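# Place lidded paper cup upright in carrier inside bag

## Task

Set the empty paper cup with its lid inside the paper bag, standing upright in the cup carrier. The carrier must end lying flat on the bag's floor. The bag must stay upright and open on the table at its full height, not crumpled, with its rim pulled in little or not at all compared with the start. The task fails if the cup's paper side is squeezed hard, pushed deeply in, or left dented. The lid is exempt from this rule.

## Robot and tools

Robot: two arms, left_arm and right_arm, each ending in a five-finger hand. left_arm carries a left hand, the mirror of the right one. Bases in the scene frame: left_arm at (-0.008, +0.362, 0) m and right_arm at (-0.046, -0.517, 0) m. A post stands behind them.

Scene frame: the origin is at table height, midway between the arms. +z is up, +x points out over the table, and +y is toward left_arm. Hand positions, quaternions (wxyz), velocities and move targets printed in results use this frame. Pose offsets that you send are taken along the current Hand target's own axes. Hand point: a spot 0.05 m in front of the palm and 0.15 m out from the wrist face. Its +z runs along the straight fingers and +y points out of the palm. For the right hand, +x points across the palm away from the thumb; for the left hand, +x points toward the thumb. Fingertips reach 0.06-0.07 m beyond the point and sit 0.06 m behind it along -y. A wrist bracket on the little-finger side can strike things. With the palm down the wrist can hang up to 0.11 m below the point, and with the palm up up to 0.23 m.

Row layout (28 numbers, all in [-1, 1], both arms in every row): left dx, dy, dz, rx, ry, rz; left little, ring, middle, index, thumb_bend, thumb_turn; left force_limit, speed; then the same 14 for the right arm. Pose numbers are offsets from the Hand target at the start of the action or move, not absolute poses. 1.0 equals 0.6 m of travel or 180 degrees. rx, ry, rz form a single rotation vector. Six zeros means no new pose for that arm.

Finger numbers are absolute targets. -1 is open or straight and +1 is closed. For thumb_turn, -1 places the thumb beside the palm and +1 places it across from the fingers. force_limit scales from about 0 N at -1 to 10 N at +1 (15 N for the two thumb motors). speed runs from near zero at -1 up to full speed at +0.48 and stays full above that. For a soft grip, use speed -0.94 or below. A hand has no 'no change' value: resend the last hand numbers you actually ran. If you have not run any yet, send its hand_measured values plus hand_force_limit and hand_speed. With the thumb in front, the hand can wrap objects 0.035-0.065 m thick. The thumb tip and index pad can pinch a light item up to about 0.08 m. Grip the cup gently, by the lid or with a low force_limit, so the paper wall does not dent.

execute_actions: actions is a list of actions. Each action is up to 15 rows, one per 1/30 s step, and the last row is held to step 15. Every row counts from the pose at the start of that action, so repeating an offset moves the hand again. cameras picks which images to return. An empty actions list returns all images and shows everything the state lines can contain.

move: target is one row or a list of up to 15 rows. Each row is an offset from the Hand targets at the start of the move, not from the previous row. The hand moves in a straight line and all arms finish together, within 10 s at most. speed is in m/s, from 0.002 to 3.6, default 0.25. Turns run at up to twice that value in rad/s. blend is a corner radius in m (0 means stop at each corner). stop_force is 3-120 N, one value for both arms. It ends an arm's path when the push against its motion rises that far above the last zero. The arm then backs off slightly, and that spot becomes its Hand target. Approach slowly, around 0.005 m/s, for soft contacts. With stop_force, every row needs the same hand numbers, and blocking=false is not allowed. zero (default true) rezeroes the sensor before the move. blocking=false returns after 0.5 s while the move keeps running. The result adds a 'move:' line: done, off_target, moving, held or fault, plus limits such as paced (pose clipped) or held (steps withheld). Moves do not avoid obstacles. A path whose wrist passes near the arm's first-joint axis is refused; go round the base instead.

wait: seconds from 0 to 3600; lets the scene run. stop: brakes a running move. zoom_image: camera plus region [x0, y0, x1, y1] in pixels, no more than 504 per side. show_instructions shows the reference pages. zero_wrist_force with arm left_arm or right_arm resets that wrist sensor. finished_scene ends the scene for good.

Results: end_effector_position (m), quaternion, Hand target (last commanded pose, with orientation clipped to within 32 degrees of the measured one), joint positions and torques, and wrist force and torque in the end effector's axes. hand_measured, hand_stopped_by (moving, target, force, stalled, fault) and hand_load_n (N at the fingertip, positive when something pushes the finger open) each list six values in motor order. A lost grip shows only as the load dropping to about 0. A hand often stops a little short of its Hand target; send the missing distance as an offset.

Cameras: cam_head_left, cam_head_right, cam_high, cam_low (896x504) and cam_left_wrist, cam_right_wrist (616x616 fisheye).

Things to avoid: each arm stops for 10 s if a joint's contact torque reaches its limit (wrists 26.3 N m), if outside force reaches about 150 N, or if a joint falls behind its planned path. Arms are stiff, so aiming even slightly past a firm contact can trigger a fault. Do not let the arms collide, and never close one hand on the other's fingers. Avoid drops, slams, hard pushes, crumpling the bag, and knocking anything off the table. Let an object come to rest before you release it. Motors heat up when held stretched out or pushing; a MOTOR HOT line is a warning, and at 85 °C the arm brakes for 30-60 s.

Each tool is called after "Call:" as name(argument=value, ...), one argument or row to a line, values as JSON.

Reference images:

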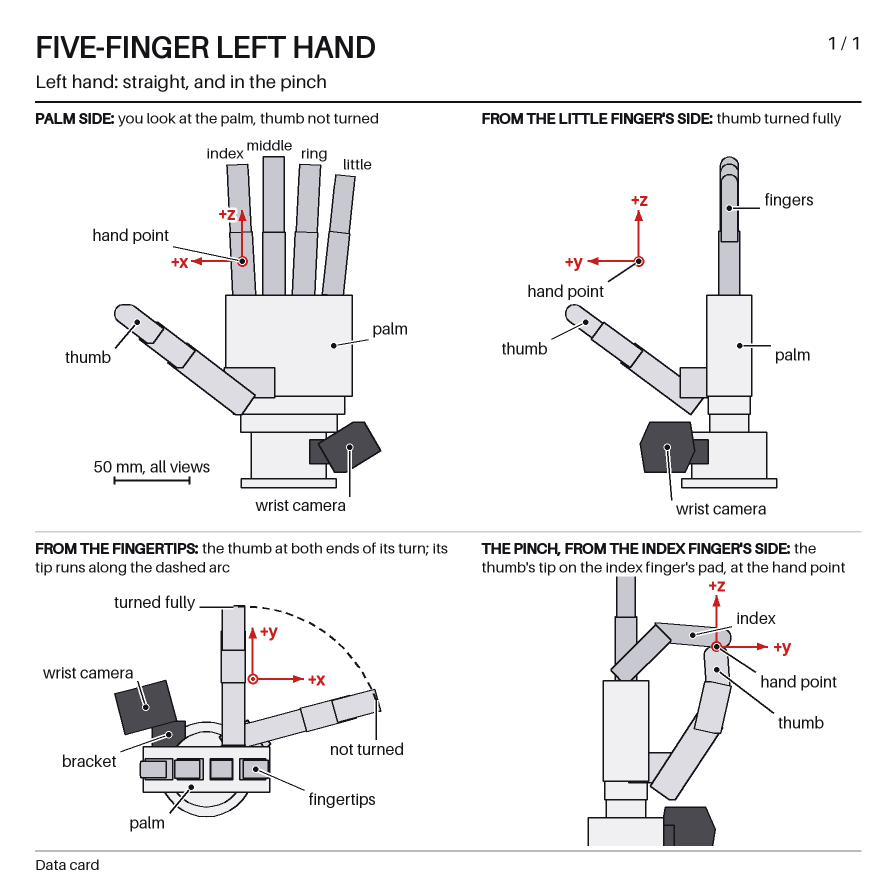

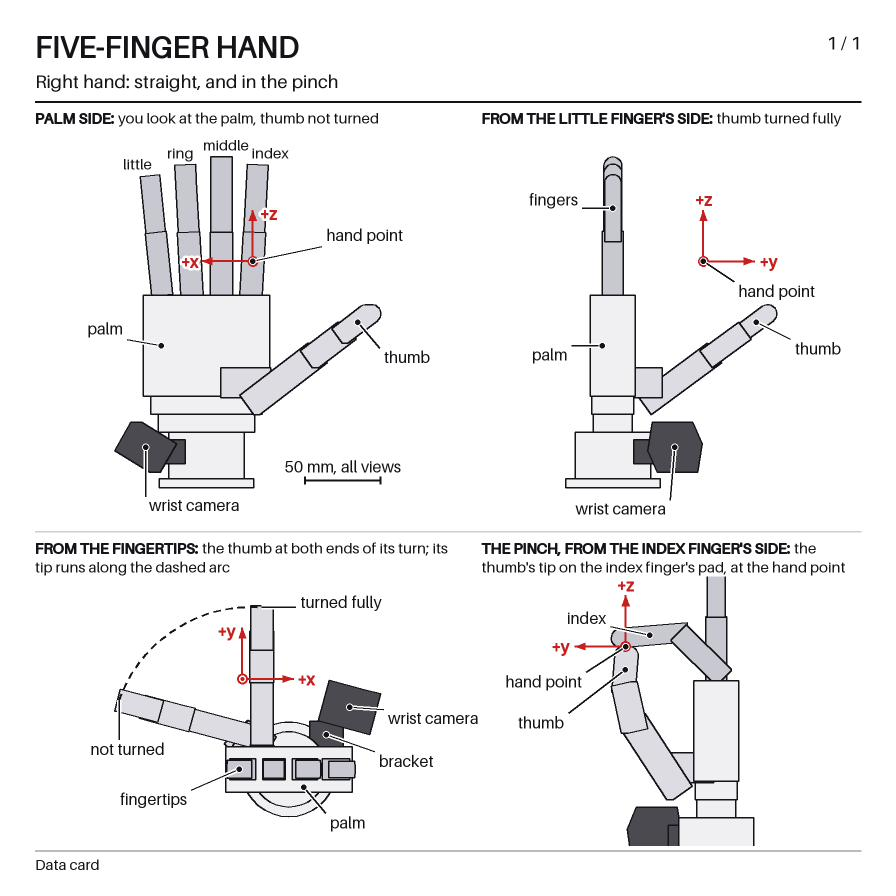

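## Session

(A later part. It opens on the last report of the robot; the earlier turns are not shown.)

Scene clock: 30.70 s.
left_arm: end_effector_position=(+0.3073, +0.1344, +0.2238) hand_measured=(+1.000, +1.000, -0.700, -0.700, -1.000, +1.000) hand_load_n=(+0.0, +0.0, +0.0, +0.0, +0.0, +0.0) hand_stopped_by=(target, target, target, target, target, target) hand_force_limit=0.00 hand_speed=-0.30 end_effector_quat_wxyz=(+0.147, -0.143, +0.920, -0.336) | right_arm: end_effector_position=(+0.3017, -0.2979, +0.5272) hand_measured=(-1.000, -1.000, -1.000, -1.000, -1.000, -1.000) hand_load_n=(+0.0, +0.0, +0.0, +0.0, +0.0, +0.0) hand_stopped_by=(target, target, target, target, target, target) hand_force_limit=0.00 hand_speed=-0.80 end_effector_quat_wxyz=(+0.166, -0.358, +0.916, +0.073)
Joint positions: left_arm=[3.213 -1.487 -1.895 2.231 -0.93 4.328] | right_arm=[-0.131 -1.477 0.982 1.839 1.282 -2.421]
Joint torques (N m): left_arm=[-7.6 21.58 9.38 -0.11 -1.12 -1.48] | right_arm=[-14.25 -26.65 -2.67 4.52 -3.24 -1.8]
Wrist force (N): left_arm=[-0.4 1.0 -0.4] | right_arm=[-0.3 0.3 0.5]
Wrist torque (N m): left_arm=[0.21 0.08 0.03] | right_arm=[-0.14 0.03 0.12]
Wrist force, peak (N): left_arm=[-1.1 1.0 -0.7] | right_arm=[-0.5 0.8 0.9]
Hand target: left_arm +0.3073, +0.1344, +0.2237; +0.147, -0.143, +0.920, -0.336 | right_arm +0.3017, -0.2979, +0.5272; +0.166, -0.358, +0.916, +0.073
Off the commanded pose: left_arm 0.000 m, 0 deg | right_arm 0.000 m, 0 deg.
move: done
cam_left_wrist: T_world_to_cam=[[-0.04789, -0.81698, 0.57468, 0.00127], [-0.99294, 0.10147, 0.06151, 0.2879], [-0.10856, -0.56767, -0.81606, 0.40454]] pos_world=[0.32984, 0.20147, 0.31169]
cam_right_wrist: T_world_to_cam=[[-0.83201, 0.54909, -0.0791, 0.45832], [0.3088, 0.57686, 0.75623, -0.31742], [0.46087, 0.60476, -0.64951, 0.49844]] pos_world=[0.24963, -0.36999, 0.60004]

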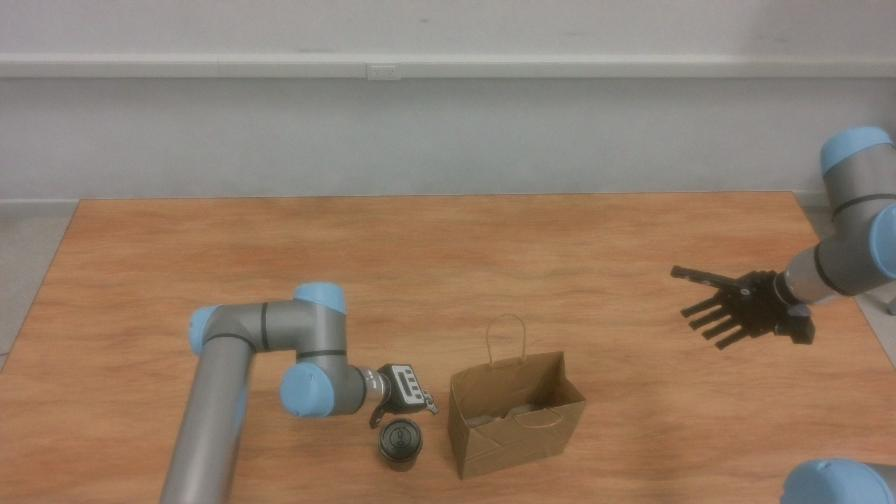

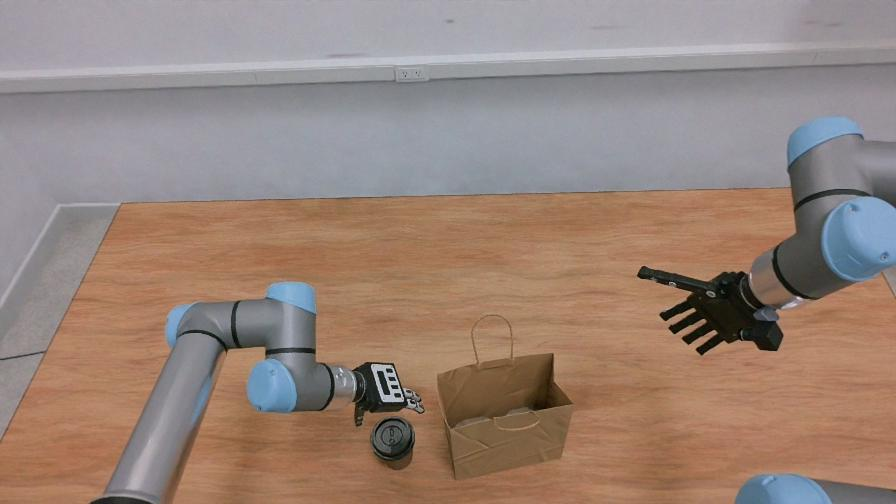

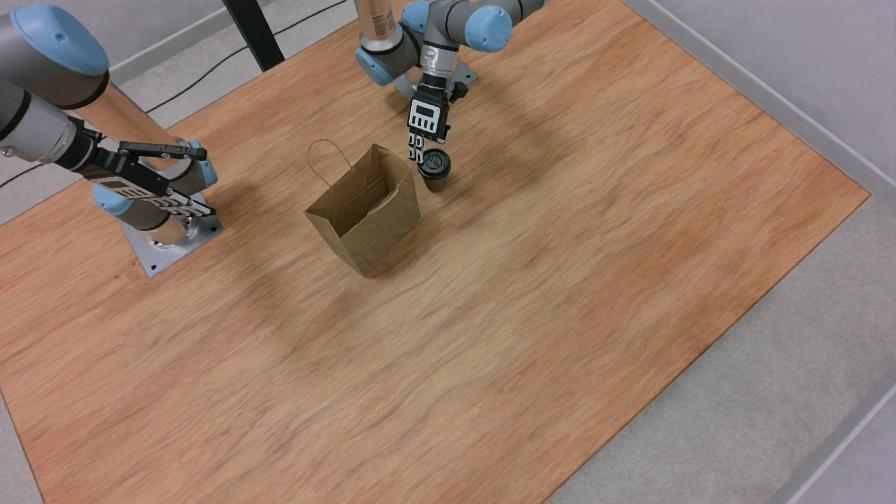

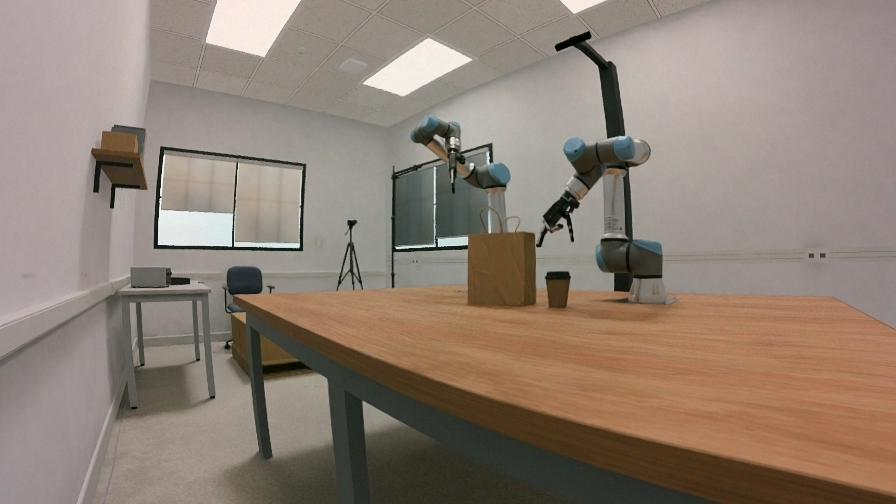

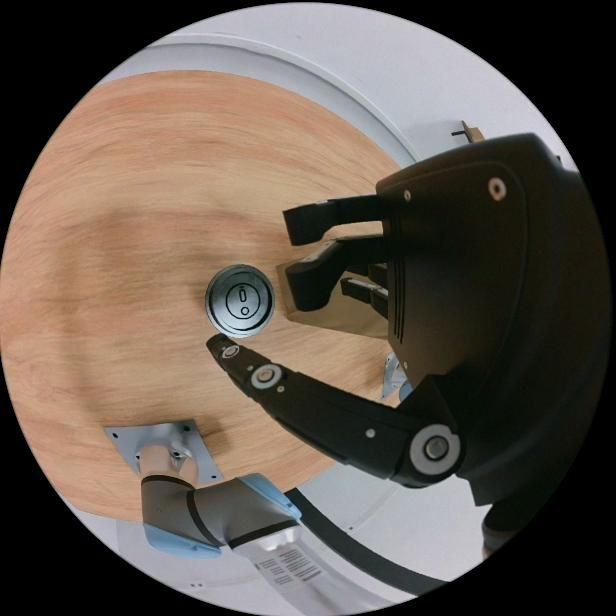

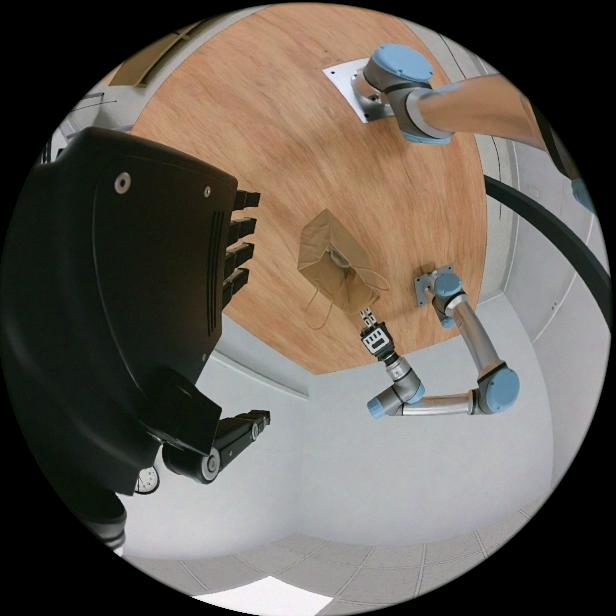

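Call:
move(
  target=[0.026,0.1138,0.1053,0,0,0,1,1,-0.9,-0.9,-1,1,0,-0.3,0,0,0,0,0,0,-1,-1,-1,-1,-1,-1,0,-0.8],
  cameras=["cam_left_wrist","cam_head_left","cam_head_right","cam_low","cam_high"],
  speed=0.15,
)

Call:
zoom_image(
  camera="cam_left_wrist",
  region=[120, 180, 430, 490],
)

Call:
zoom_image(
  camera="cam_low",
  region=[500, 190, 620, 320],
)

Call:
zoom_image(
  camera="cam_high",
  region=[370, 80, 490, 220],
)

Scene clock: 36.70 s.
left_arm: end_effector_position=(+0.3049, +0.1425, +0.1299) hand_measured=(+1.000, +1.000, -0.900, -0.900, -1.000, +1.000) hand_load_n=(+0.0, +0.0, +0.0, +0.0, +0.0, -0.5) hand_stopped_by=(target, target, target, target, target, target) hand_force_limit=0.00 hand_speed=-0.30 end_effector_quat_wxyz=(+0.147, -0.143, +0.920, -0.336) | right_arm: end_effector_position=(+0.3017, -0.2979, +0.5272) hand_measured=(-1.000, -1.000, -1.000, -1.000, -1.000, -1.000) hand_load_n=(+0.0, +0.0, +0.0, +0.0, +0.0, +0.0) hand_stopped_by=(target, target, target, target, target, target) hand_force_limit=0.00 hand_speed=-0.80 end_effector_quat_wxyz=(+0.166, -0.358, +0.916, +0.073)
Joint positions: left_arm=[3.246 -1.565 -2.085 2.476 -0.917 4.366] | right_arm=[-0.131 -1.477 0.982 1.839 1.282 -2.421]
Joint torques (N m): left_arm=[8.35 6.6 7.81 0.14 2.57 -1.13] | right_arm=[-13.48 -26.99 -2.23 4.6 -3.19 -1.62]
Wrist force (N): left_arm=[-0.3 1.0 -0.4] | right_arm=[-0.2 0.3 0.6]
Wrist torque (N m): left_arm=[0.20 0.04 -0.16] | right_arm=[-0.15 0.02 0.12]
Wrist force, peak (N): left_arm=[0.3 1.8 -0.3] | right_arm=[-0.3 0.6 0.8]
Hand target: left_arm +0.3049, +0.1425, +0.1298; +0.147, -0.143, +0.920, -0.336 | right_arm +0.3017, -0.2979, +0.5272; +0.166, -0.358, +0.916, +0.073
Off the commanded pose: left_arm 0.000 m, 0 deg | right_arm 0.000 m, 0 deg.
move: done
cam_left_wrist: T_world_to_cam=[[-0.04796, -0.81705, 0.57457, 0.06179], [-0.99293, 0.10152, 0.06148, 0.29046], [-0.10856, -0.56756, -0.81614, 0.33224]] pos_world=[0.32744, 0.20957, 0.21779]
Images, in order (width x height): cam_head_left 896x504, cam_head_right 896x504, cam_high 896x504, cam_low 896x504, cam_left_wrist 616x616.

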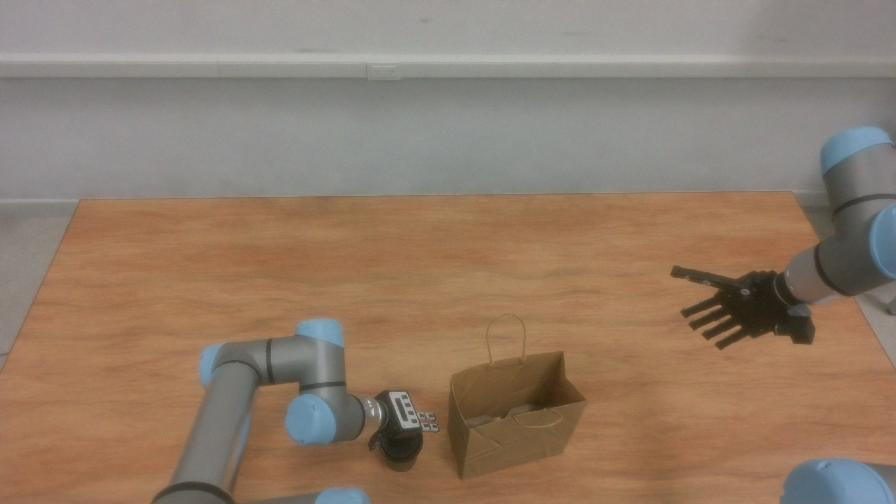

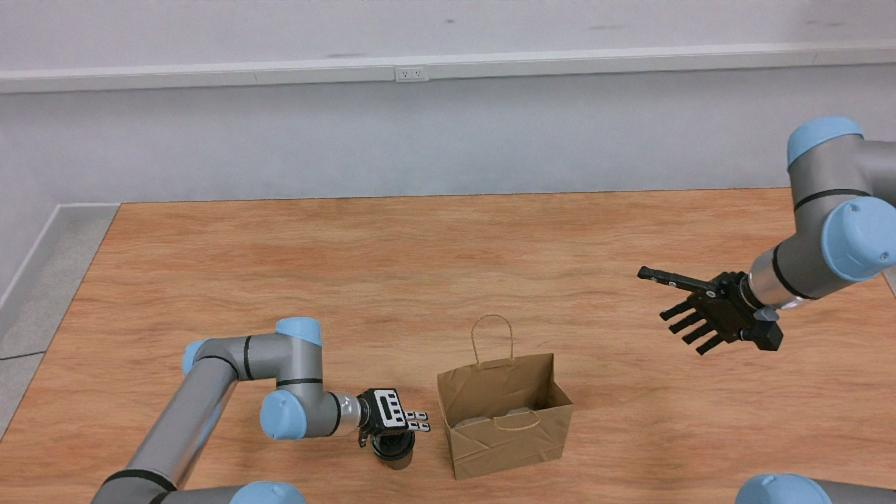

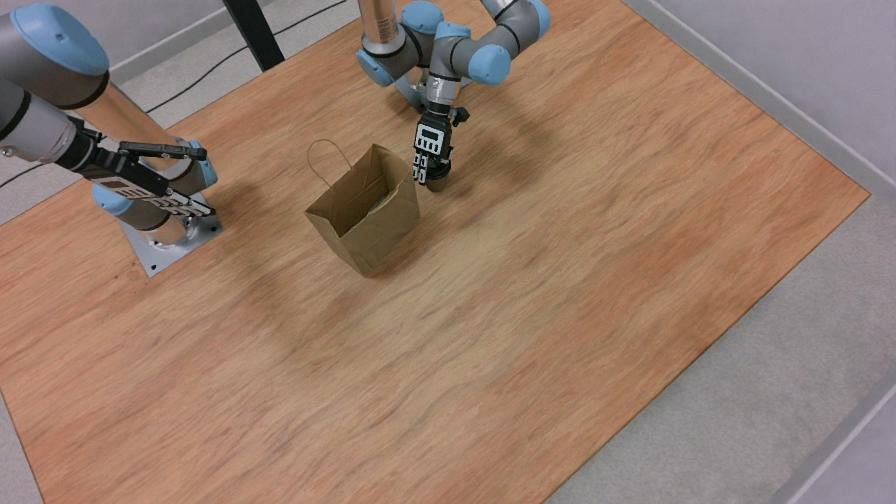

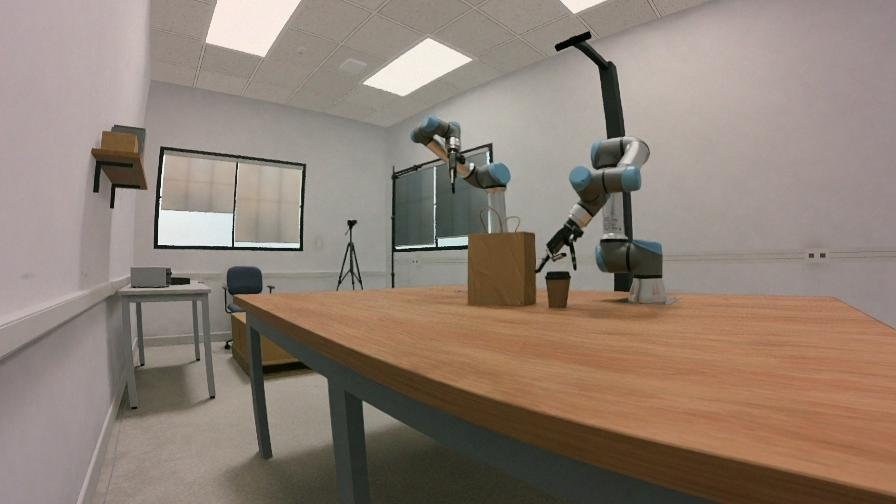

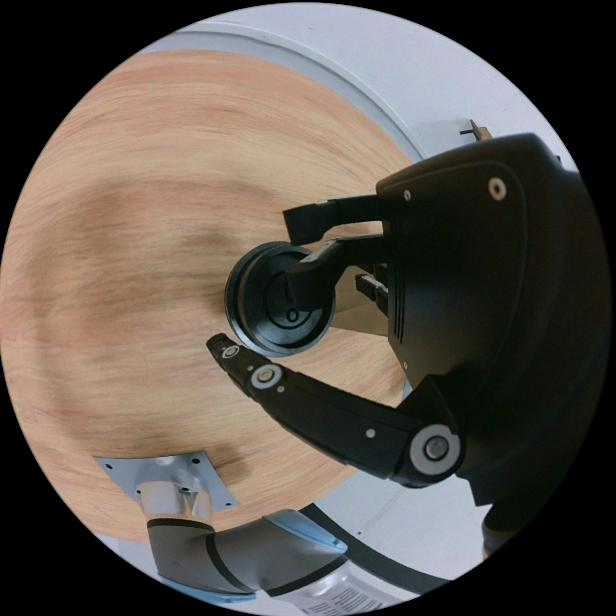

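Scaled by 1.626 from the camera's image (finer frame: 880x880).

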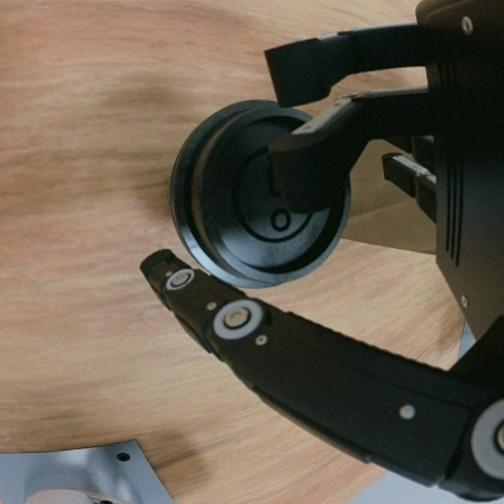

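Scaled by 3.877 from the camera's image (finer frame: 1280x720).

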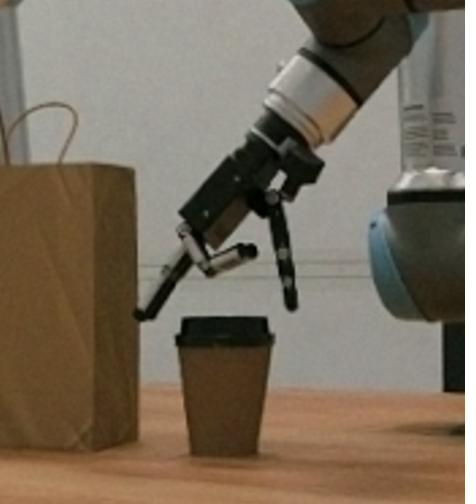

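Scaled by 3.600 from the camera's image (finer frame: 1280x720).

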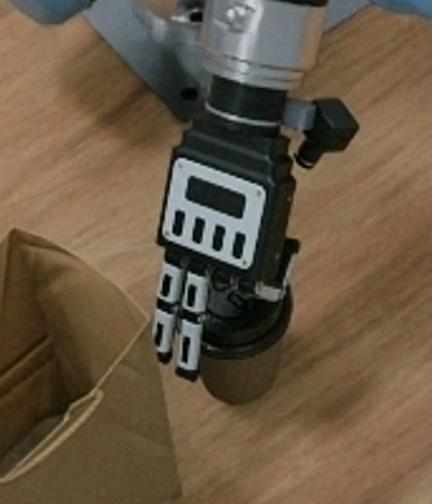

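Call:
zoom_image(
  camera="cam_head_left",
  region=[350, 370, 460, 480],
)

Call:
zoom_image(
  camera="cam_head_right",
  region=[340, 370, 450, 480],
)

Scaled by 4.582 from the camera's image (finer frame: 1280x720).

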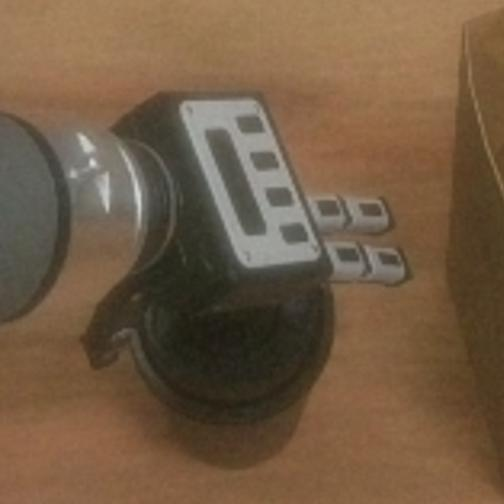

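Scaled by 4.582 from the camera's image (finer frame: 1280x720).

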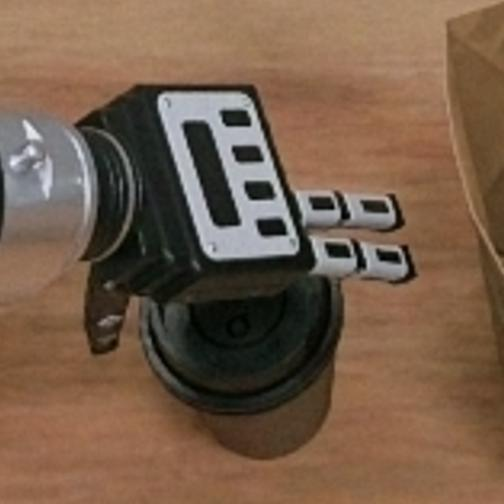

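Call:
move(
  target=[0.0091,0.0357,0.0408,0,0,0,1,1,-0.9,-0.9,-1,1,0,-0.3,0,0,0,0,0,0,-1,-1,-1,-1,-1,-1,0,-0.8],
  cameras=["cam_left_wrist","cam_head_left","cam_head_right","cam_low","cam_high"],
  speed=0.04,
)

Call:
zoom_image(
  camera="cam_left_wrist",
  region=[180, 200, 430, 450],
)

Call:
zoom_image(
  camera="cam_low",
  region=[500, 190, 620, 320],
)

Call:
zoom_image(
  camera="cam_high",
  region=[390, 110, 480, 210],
)

Call:
zoom_image(
  camera="cam_head_right",
  region=[340, 380, 440, 480],
)

Scene clock: 42.37 s.
left_arm: end_effector_position=(+0.3053, +0.1422, +0.0969) hand_measured=(+1.000, +1.000, -0.900, -0.900, -1.000, +1.000) hand_load_n=(+0.0, +0.0, +0.0, +0.0, +0.0, +0.0) hand_stopped_by=(target, target, target, target, target, target) hand_force_limit=0.00 hand_speed=-0.30 end_effector_quat_wxyz=(+0.147, -0.143, +0.920, -0.336) | right_arm: end_effector_position=(+0.3017, -0.2979, +0.5272) hand_measured=(-1.000, -1.000, -1.000, -1.000, -1.000, -1.000) hand_load_n=(+0.0, +0.0, +0.0, +0.0, -0.5, +0.0) hand_stopped_by=(target, target, target, target, target, target) hand_force_limit=0.00 hand_speed=-0.80 end_effector_quat_wxyz=(+0.166, -0.358, +0.916, +0.073)
Joint positions: left_arm=[3.244 -1.614 -2.134 2.575 -0.917 4.364] | right_arm=[-0.131 -1.477 0.982 1.839 1.282 -2.421]
Joint torques (N m): left_arm=[-6.39 8.41 6.23 0.09 -1.11 -1.44] | right_arm=[-12.96 -26.55 -2.21 4.58 -3.18 -1.75]
Wrist force (N): left_arm=[-0.1 1.3 -0.3] | right_arm=[0.0 0.4 0.6]
Wrist torque (N m): left_arm=[0.23 0.01 0.05] | right_arm=[-0.13 -0.02 0.13]
Wrist force, peak (N): left_arm=[-0.2 1.5 -0.7] | right_arm=[0.1 0.5 0.9]
Hand target: left_arm +0.3053, +0.1422, +0.0968; +0.147, -0.143, +0.920, -0.336 | right_arm +0.3017, -0.2979, +0.5272; +0.166, -0.358, +0.916, +0.073
Off the commanded pose: left_arm 0.000 m, 0 deg | right_arm 0.000 m, 0 deg.
move: done
cam_left_wrist: T_world_to_cam=[[-0.04781, -0.81698, 0.57468, 0.08036], [-0.99294, 0.1014, 0.06155, 0.29294], [-0.10856, -0.56767, -0.81606, 0.30513]] pos_world=[0.32784, 0.20917, 0.18479]
Images, in order (width x height): cam_head_left 896x504, cam_head_right 896x504, cam_high 896x504, cam_low 896x504, cam_left_wrist 616x616.

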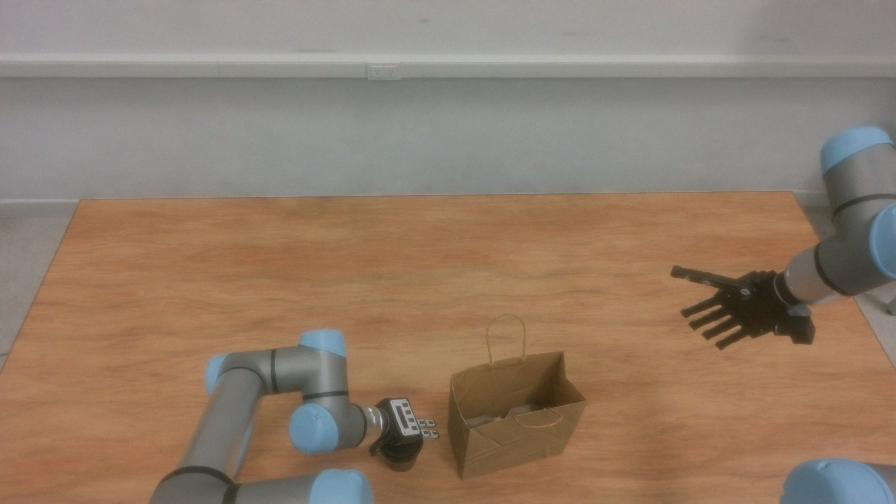

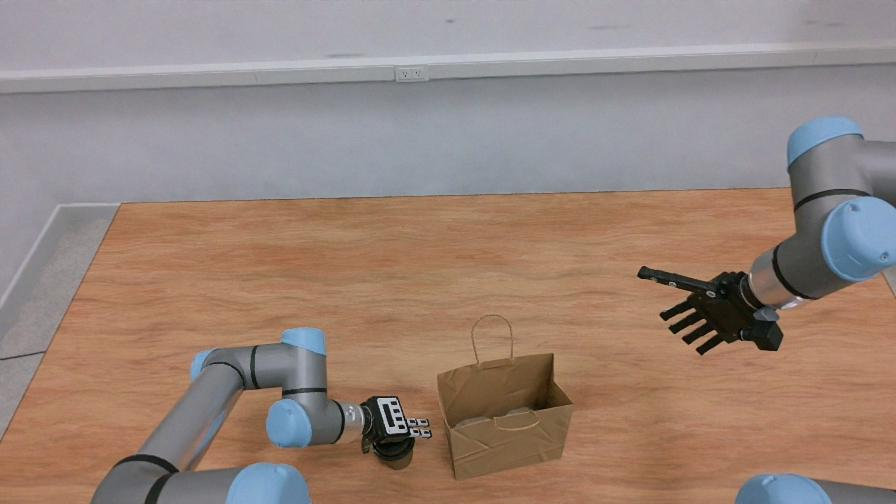

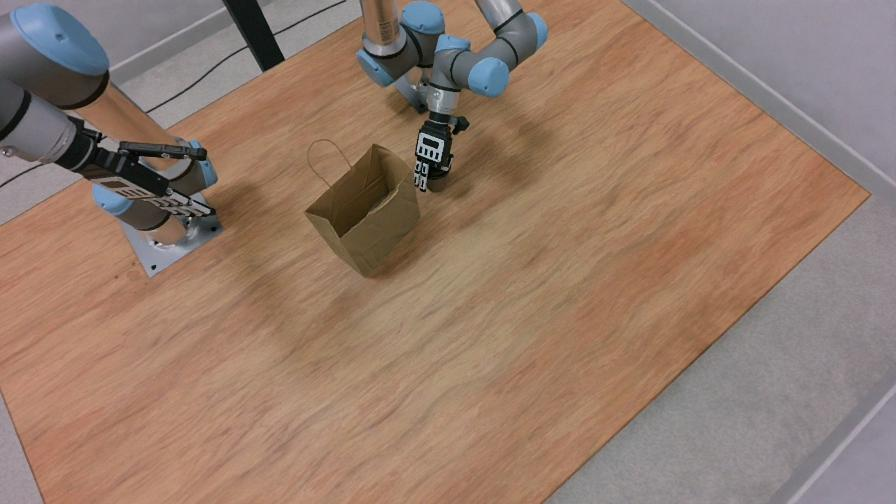

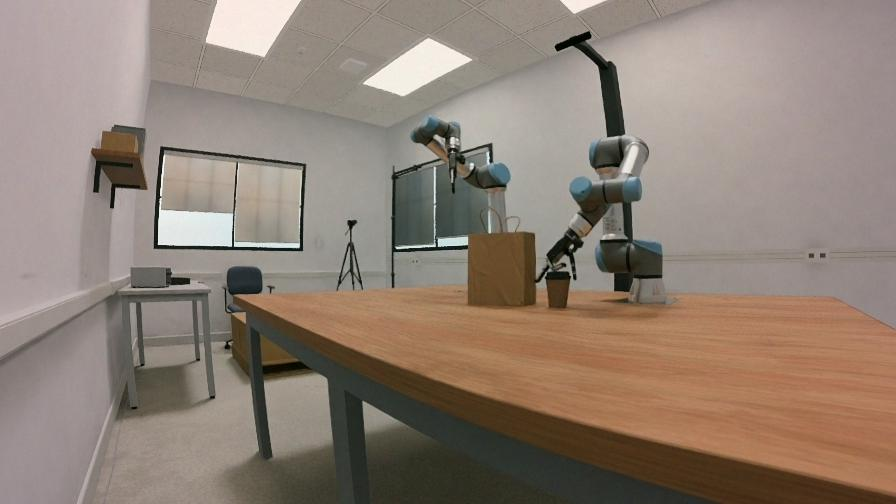

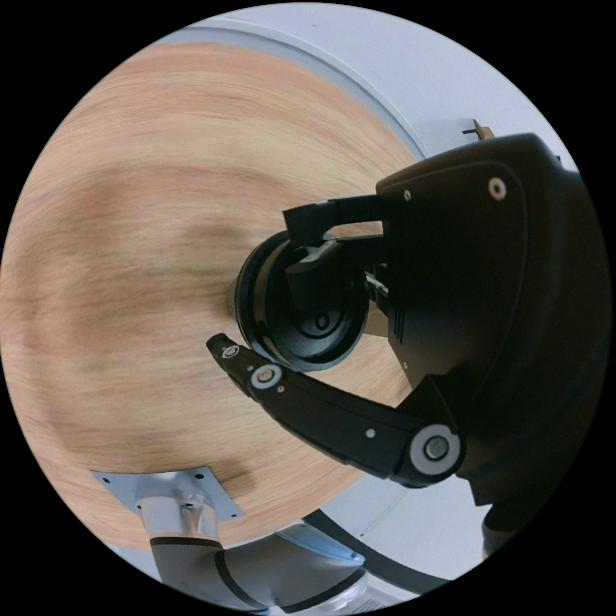

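Scaled by 2.016 from the camera's image (finer frame: 880x880).

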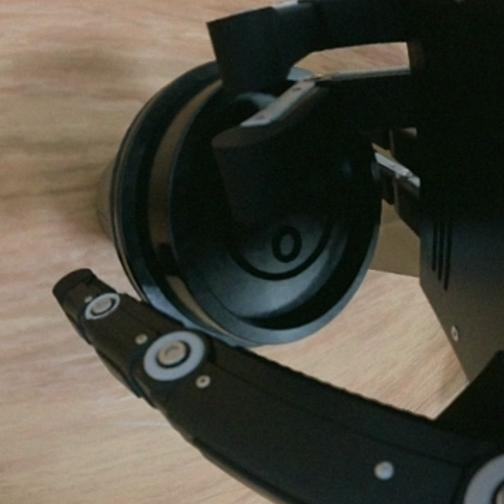

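Scaled by 3.877 from the camera's image (finer frame: 1280x720).

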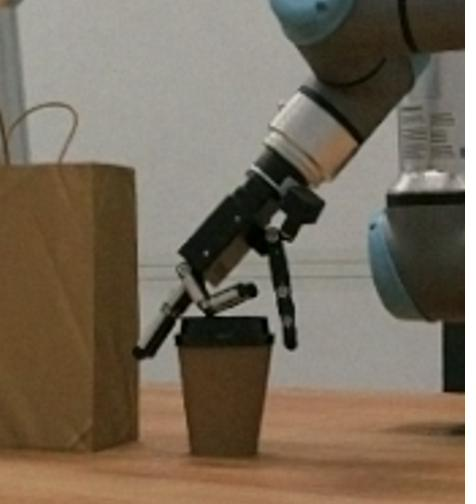

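Scaled by 5.040 from the camera's image (finer frame: 1280x720).

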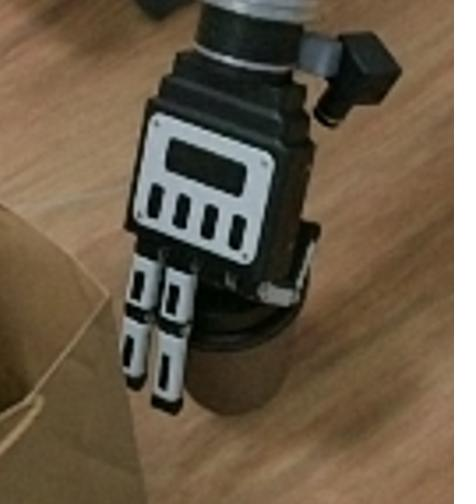

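Scaled by 5.040 from the camera's image (finer frame: 1280x720).

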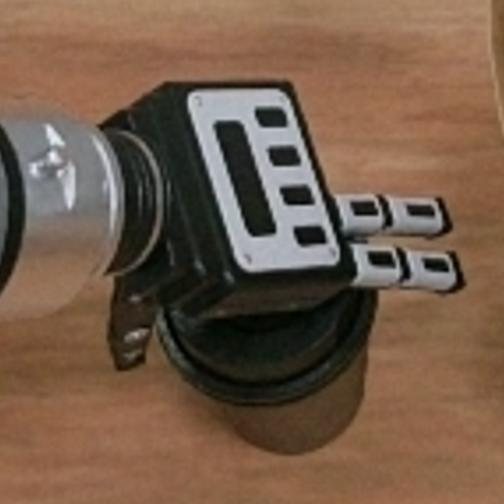

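Call:
move(
  target=[0,-0.0037,0.0033,0,0,0,1,1,-0.8,-0.8,-1,1,-0.7,-0.94,0,0,0,0,0,0,-1,-1,-1,-1,-1,-1,0,-0.8],
  speed=0.02,
)

Call:
move(
  target=[0,0,0,0,0,0,1,1,-0.62,-0.62,-1,1,-0.7,-0.94,0,0,0,0,0,0,-1,-1,-1,-1,-1,-1,0,-0.8],
  cameras=["cam_left_wrist","cam_low","cam_high","cam_head_right"],
)

Call:
zoom_image(
  camera="cam_left_wrist",
  region=[180, 200, 430, 450],
)

Call:
zoom_image(
  camera="cam_low",
  region=[500, 190, 620, 320],
)

Call:
zoom_image(
  camera="cam_head_right",
  region=[340, 380, 440, 480],
)

Scene clock: 45.70 s.
left_arm: end_effector_position=(+0.3064, +0.1394, +0.0968) hand_measured=(+1.000, +1.000, -0.800, -0.800, -1.000, +1.000) hand_load_n=(+0.0, +0.0, +0.0, +0.0, +0.0, +0.0) hand_stopped_by=(target, target, target, target, target, target) hand_force_limit=-0.70 hand_speed=-0.94 end_effector_quat_wxyz=(+0.147, -0.143, +0.920, -0.336) | right_arm: end_effector_position=(+0.3017, -0.2979, +0.5272) hand_measured=(-1.000, -1.000, -1.000, -1.000, -1.000, -1.000) hand_load_n=(+0.0, +0.0, +0.0, +0.0, -0.5, +0.0) hand_stopped_by=(target, target, target, target, target, target) hand_force_limit=0.00 hand_speed=-0.80 end_effector_quat_wxyz=(+0.166, -0.358, +0.916, +0.073)
Joint positions: left_arm=[3.233 -1.617 -2.128 2.581 -0.922 4.351] | right_arm=[-0.131 -1.477 0.982 1.839 1.282 -2.421]
Joint torques (N m): left_arm=[-7.26 7.76 24.22 0.19 -0.97 -1.59] | right_arm=[-12.69 -26.77 -2.3 4.66 -3.18 -1.59]
Wrist force (N): left_arm=[-0.1 0.9 -0.2] | right_arm=[0.2 0.5 0.4]
Wrist torque (N m): left_arm=[0.17 0.04 0.06] | right_arm=[-0.11 -0.03 0.15]
Wrist force, peak (N): left_arm=[0.1 1.5 -0.6] | right_arm=[0.2 0.7 0.8]
Hand target: left_arm +0.3064, +0.1394, +0.0968; +0.147, -0.143, +0.920, -0.336 | right_arm +0.3017, -0.2979, +0.5272; +0.166, -0.358, +0.916, +0.073
Off the commanded pose: left_arm 0.000 m, 0 deg | right_arm 0.000 m, 0 deg.
move: done

Scene clock: 47.03 s.
left_arm: end_effector_position=(+0.3064, +0.1394, +0.0968) hand_measured=(+1.000, +1.000, -0.620, -0.620, -1.000, +1.000) hand_load_n=(+0.5, +0.0, +0.0, +0.0, -0.5, +0.0) hand_stopped_by=(target, target, target, target, target, target) hand_force_limit=-0.70 hand_speed=-0.94 end_effector_quat_wxyz=(+0.147, -0.143, +0.920, -0.336) | right_arm: end_effector_position=(+0.3017, -0.2979, +0.5272) hand_measured=(-1.000, -1.000, -1.000, -1.000, -1.000, -1.000) hand_load_n=(+0.0, +0.0, +0.0, +0.0, +0.0, +0.0) hand_stopped_by=(target, target, target, target, target, target) hand_force_limit=0.00 hand_speed=-0.80 end_effector_quat_wxyz=(+0.166, -0.358, +0.916, +0.073)
Joint positions: left_arm=[3.233 -1.617 -2.128 2.581 -0.922 4.351] | right_arm=[-0.131 -1.477 0.982 1.839 1.282 -2.421]
Joint torques (N m): left_arm=[-7.29 8.98 23.91 0.07 -0.93 -1.53] | right_arm=[-13.36 -26.7 -2.44 4.6 -3.1 -1.64]
Wrist force (N): left_arm=[0.2 1.0 -0.3] | right_arm=[-0.1 0.5 0.7]
Wrist torque (N m): left_arm=[0.19 -0.03 0.08] | right_arm=[-0.14 -0.01 0.13]
Wrist force, peak (N): left_arm=[-0.3 1.5 -0.9] | right_arm=[-0.1 0.5 0.8]
Hand target: left_arm +0.3064, +0.1394, +0.0968; +0.147, -0.143, +0.920, -0.336 | right_arm +0.3017, -0.2979, +0.5272; +0.166, -0.358, +0.916, +0.073
Off the commanded pose: left_arm 0.000 m, 0 deg | right_arm 0.000 m, 0 deg.
move: done
cam_left_wrist: T_world_to_cam=[[-0.04781, -0.81698, 0.57468, 0.07821], [-0.99294, 0.1014, 0.06155, 0.29431], [-0.10856, -0.56767, -0.81606, 0.30372]] pos_world=[0.32894, 0.20647, 0.18479]
Images, in order (width x height): cam_head_right 896x504, cam_high 896x504, cam_low 896x504, cam_left_wrist 616x616.

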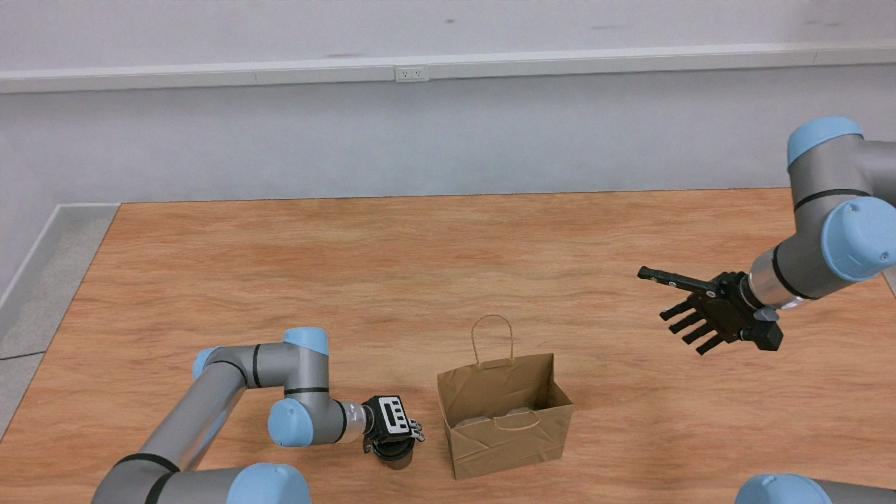

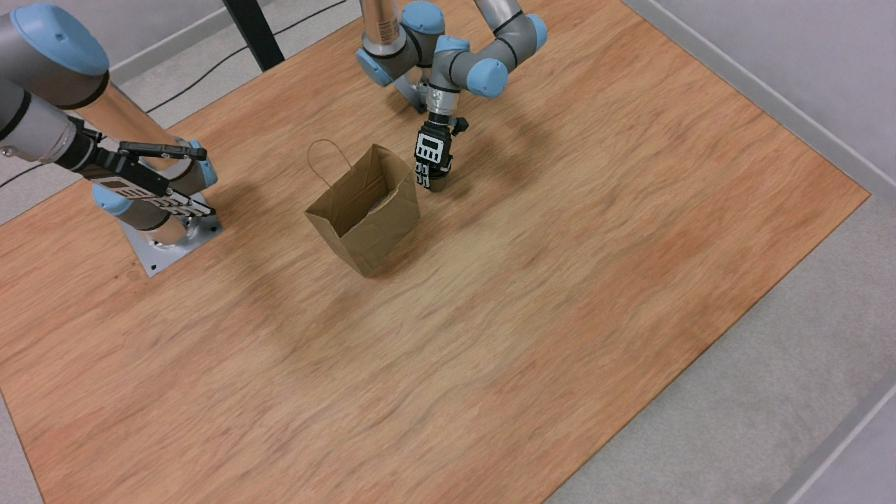

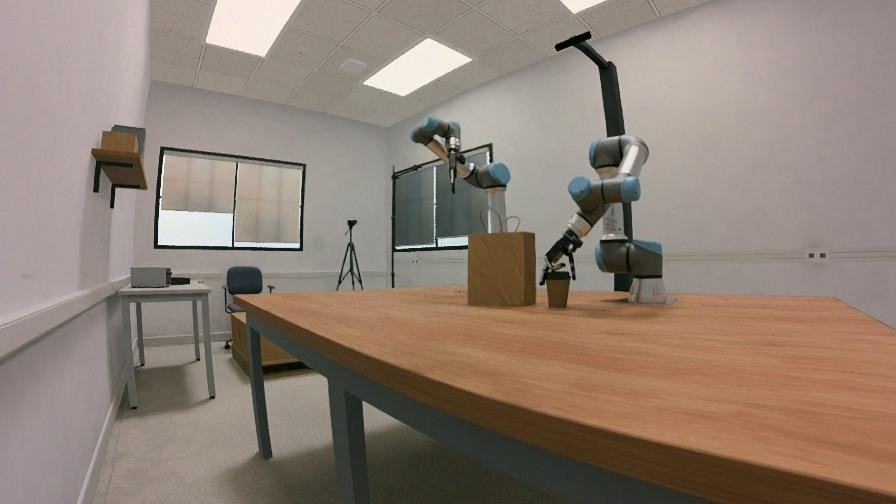

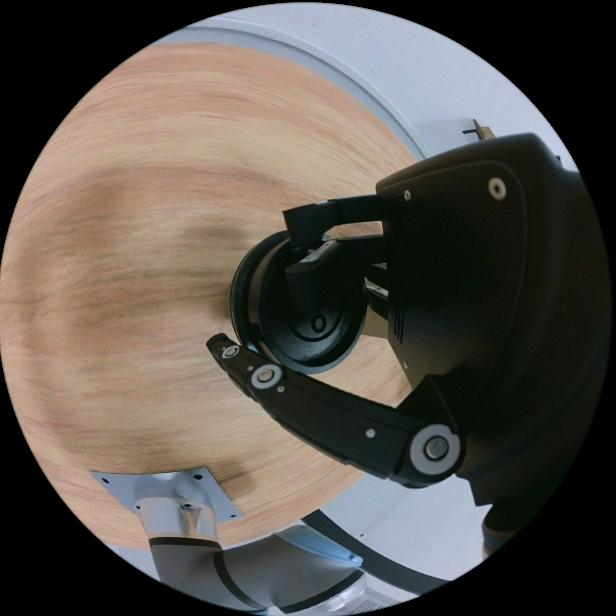

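Scaled by 2.016 from the camera's image (finer frame: 880x880).

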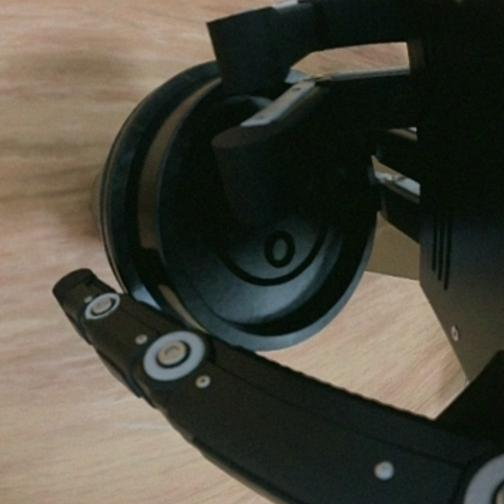

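Scaled by 3.877 from the camera's image (finer frame: 1280x720).

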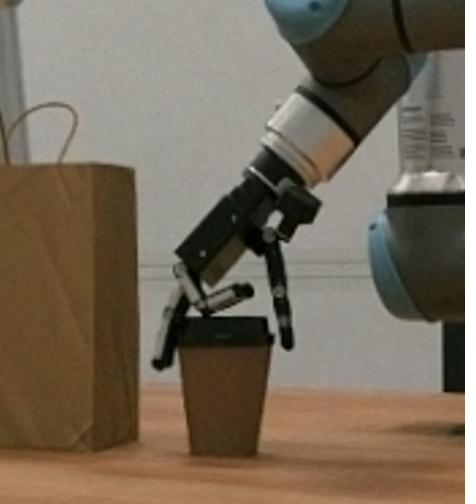

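Scaled by 5.040 from the camera's image (finer frame: 1280x720).

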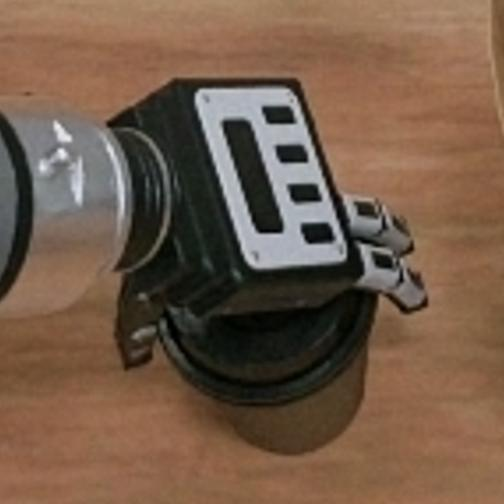

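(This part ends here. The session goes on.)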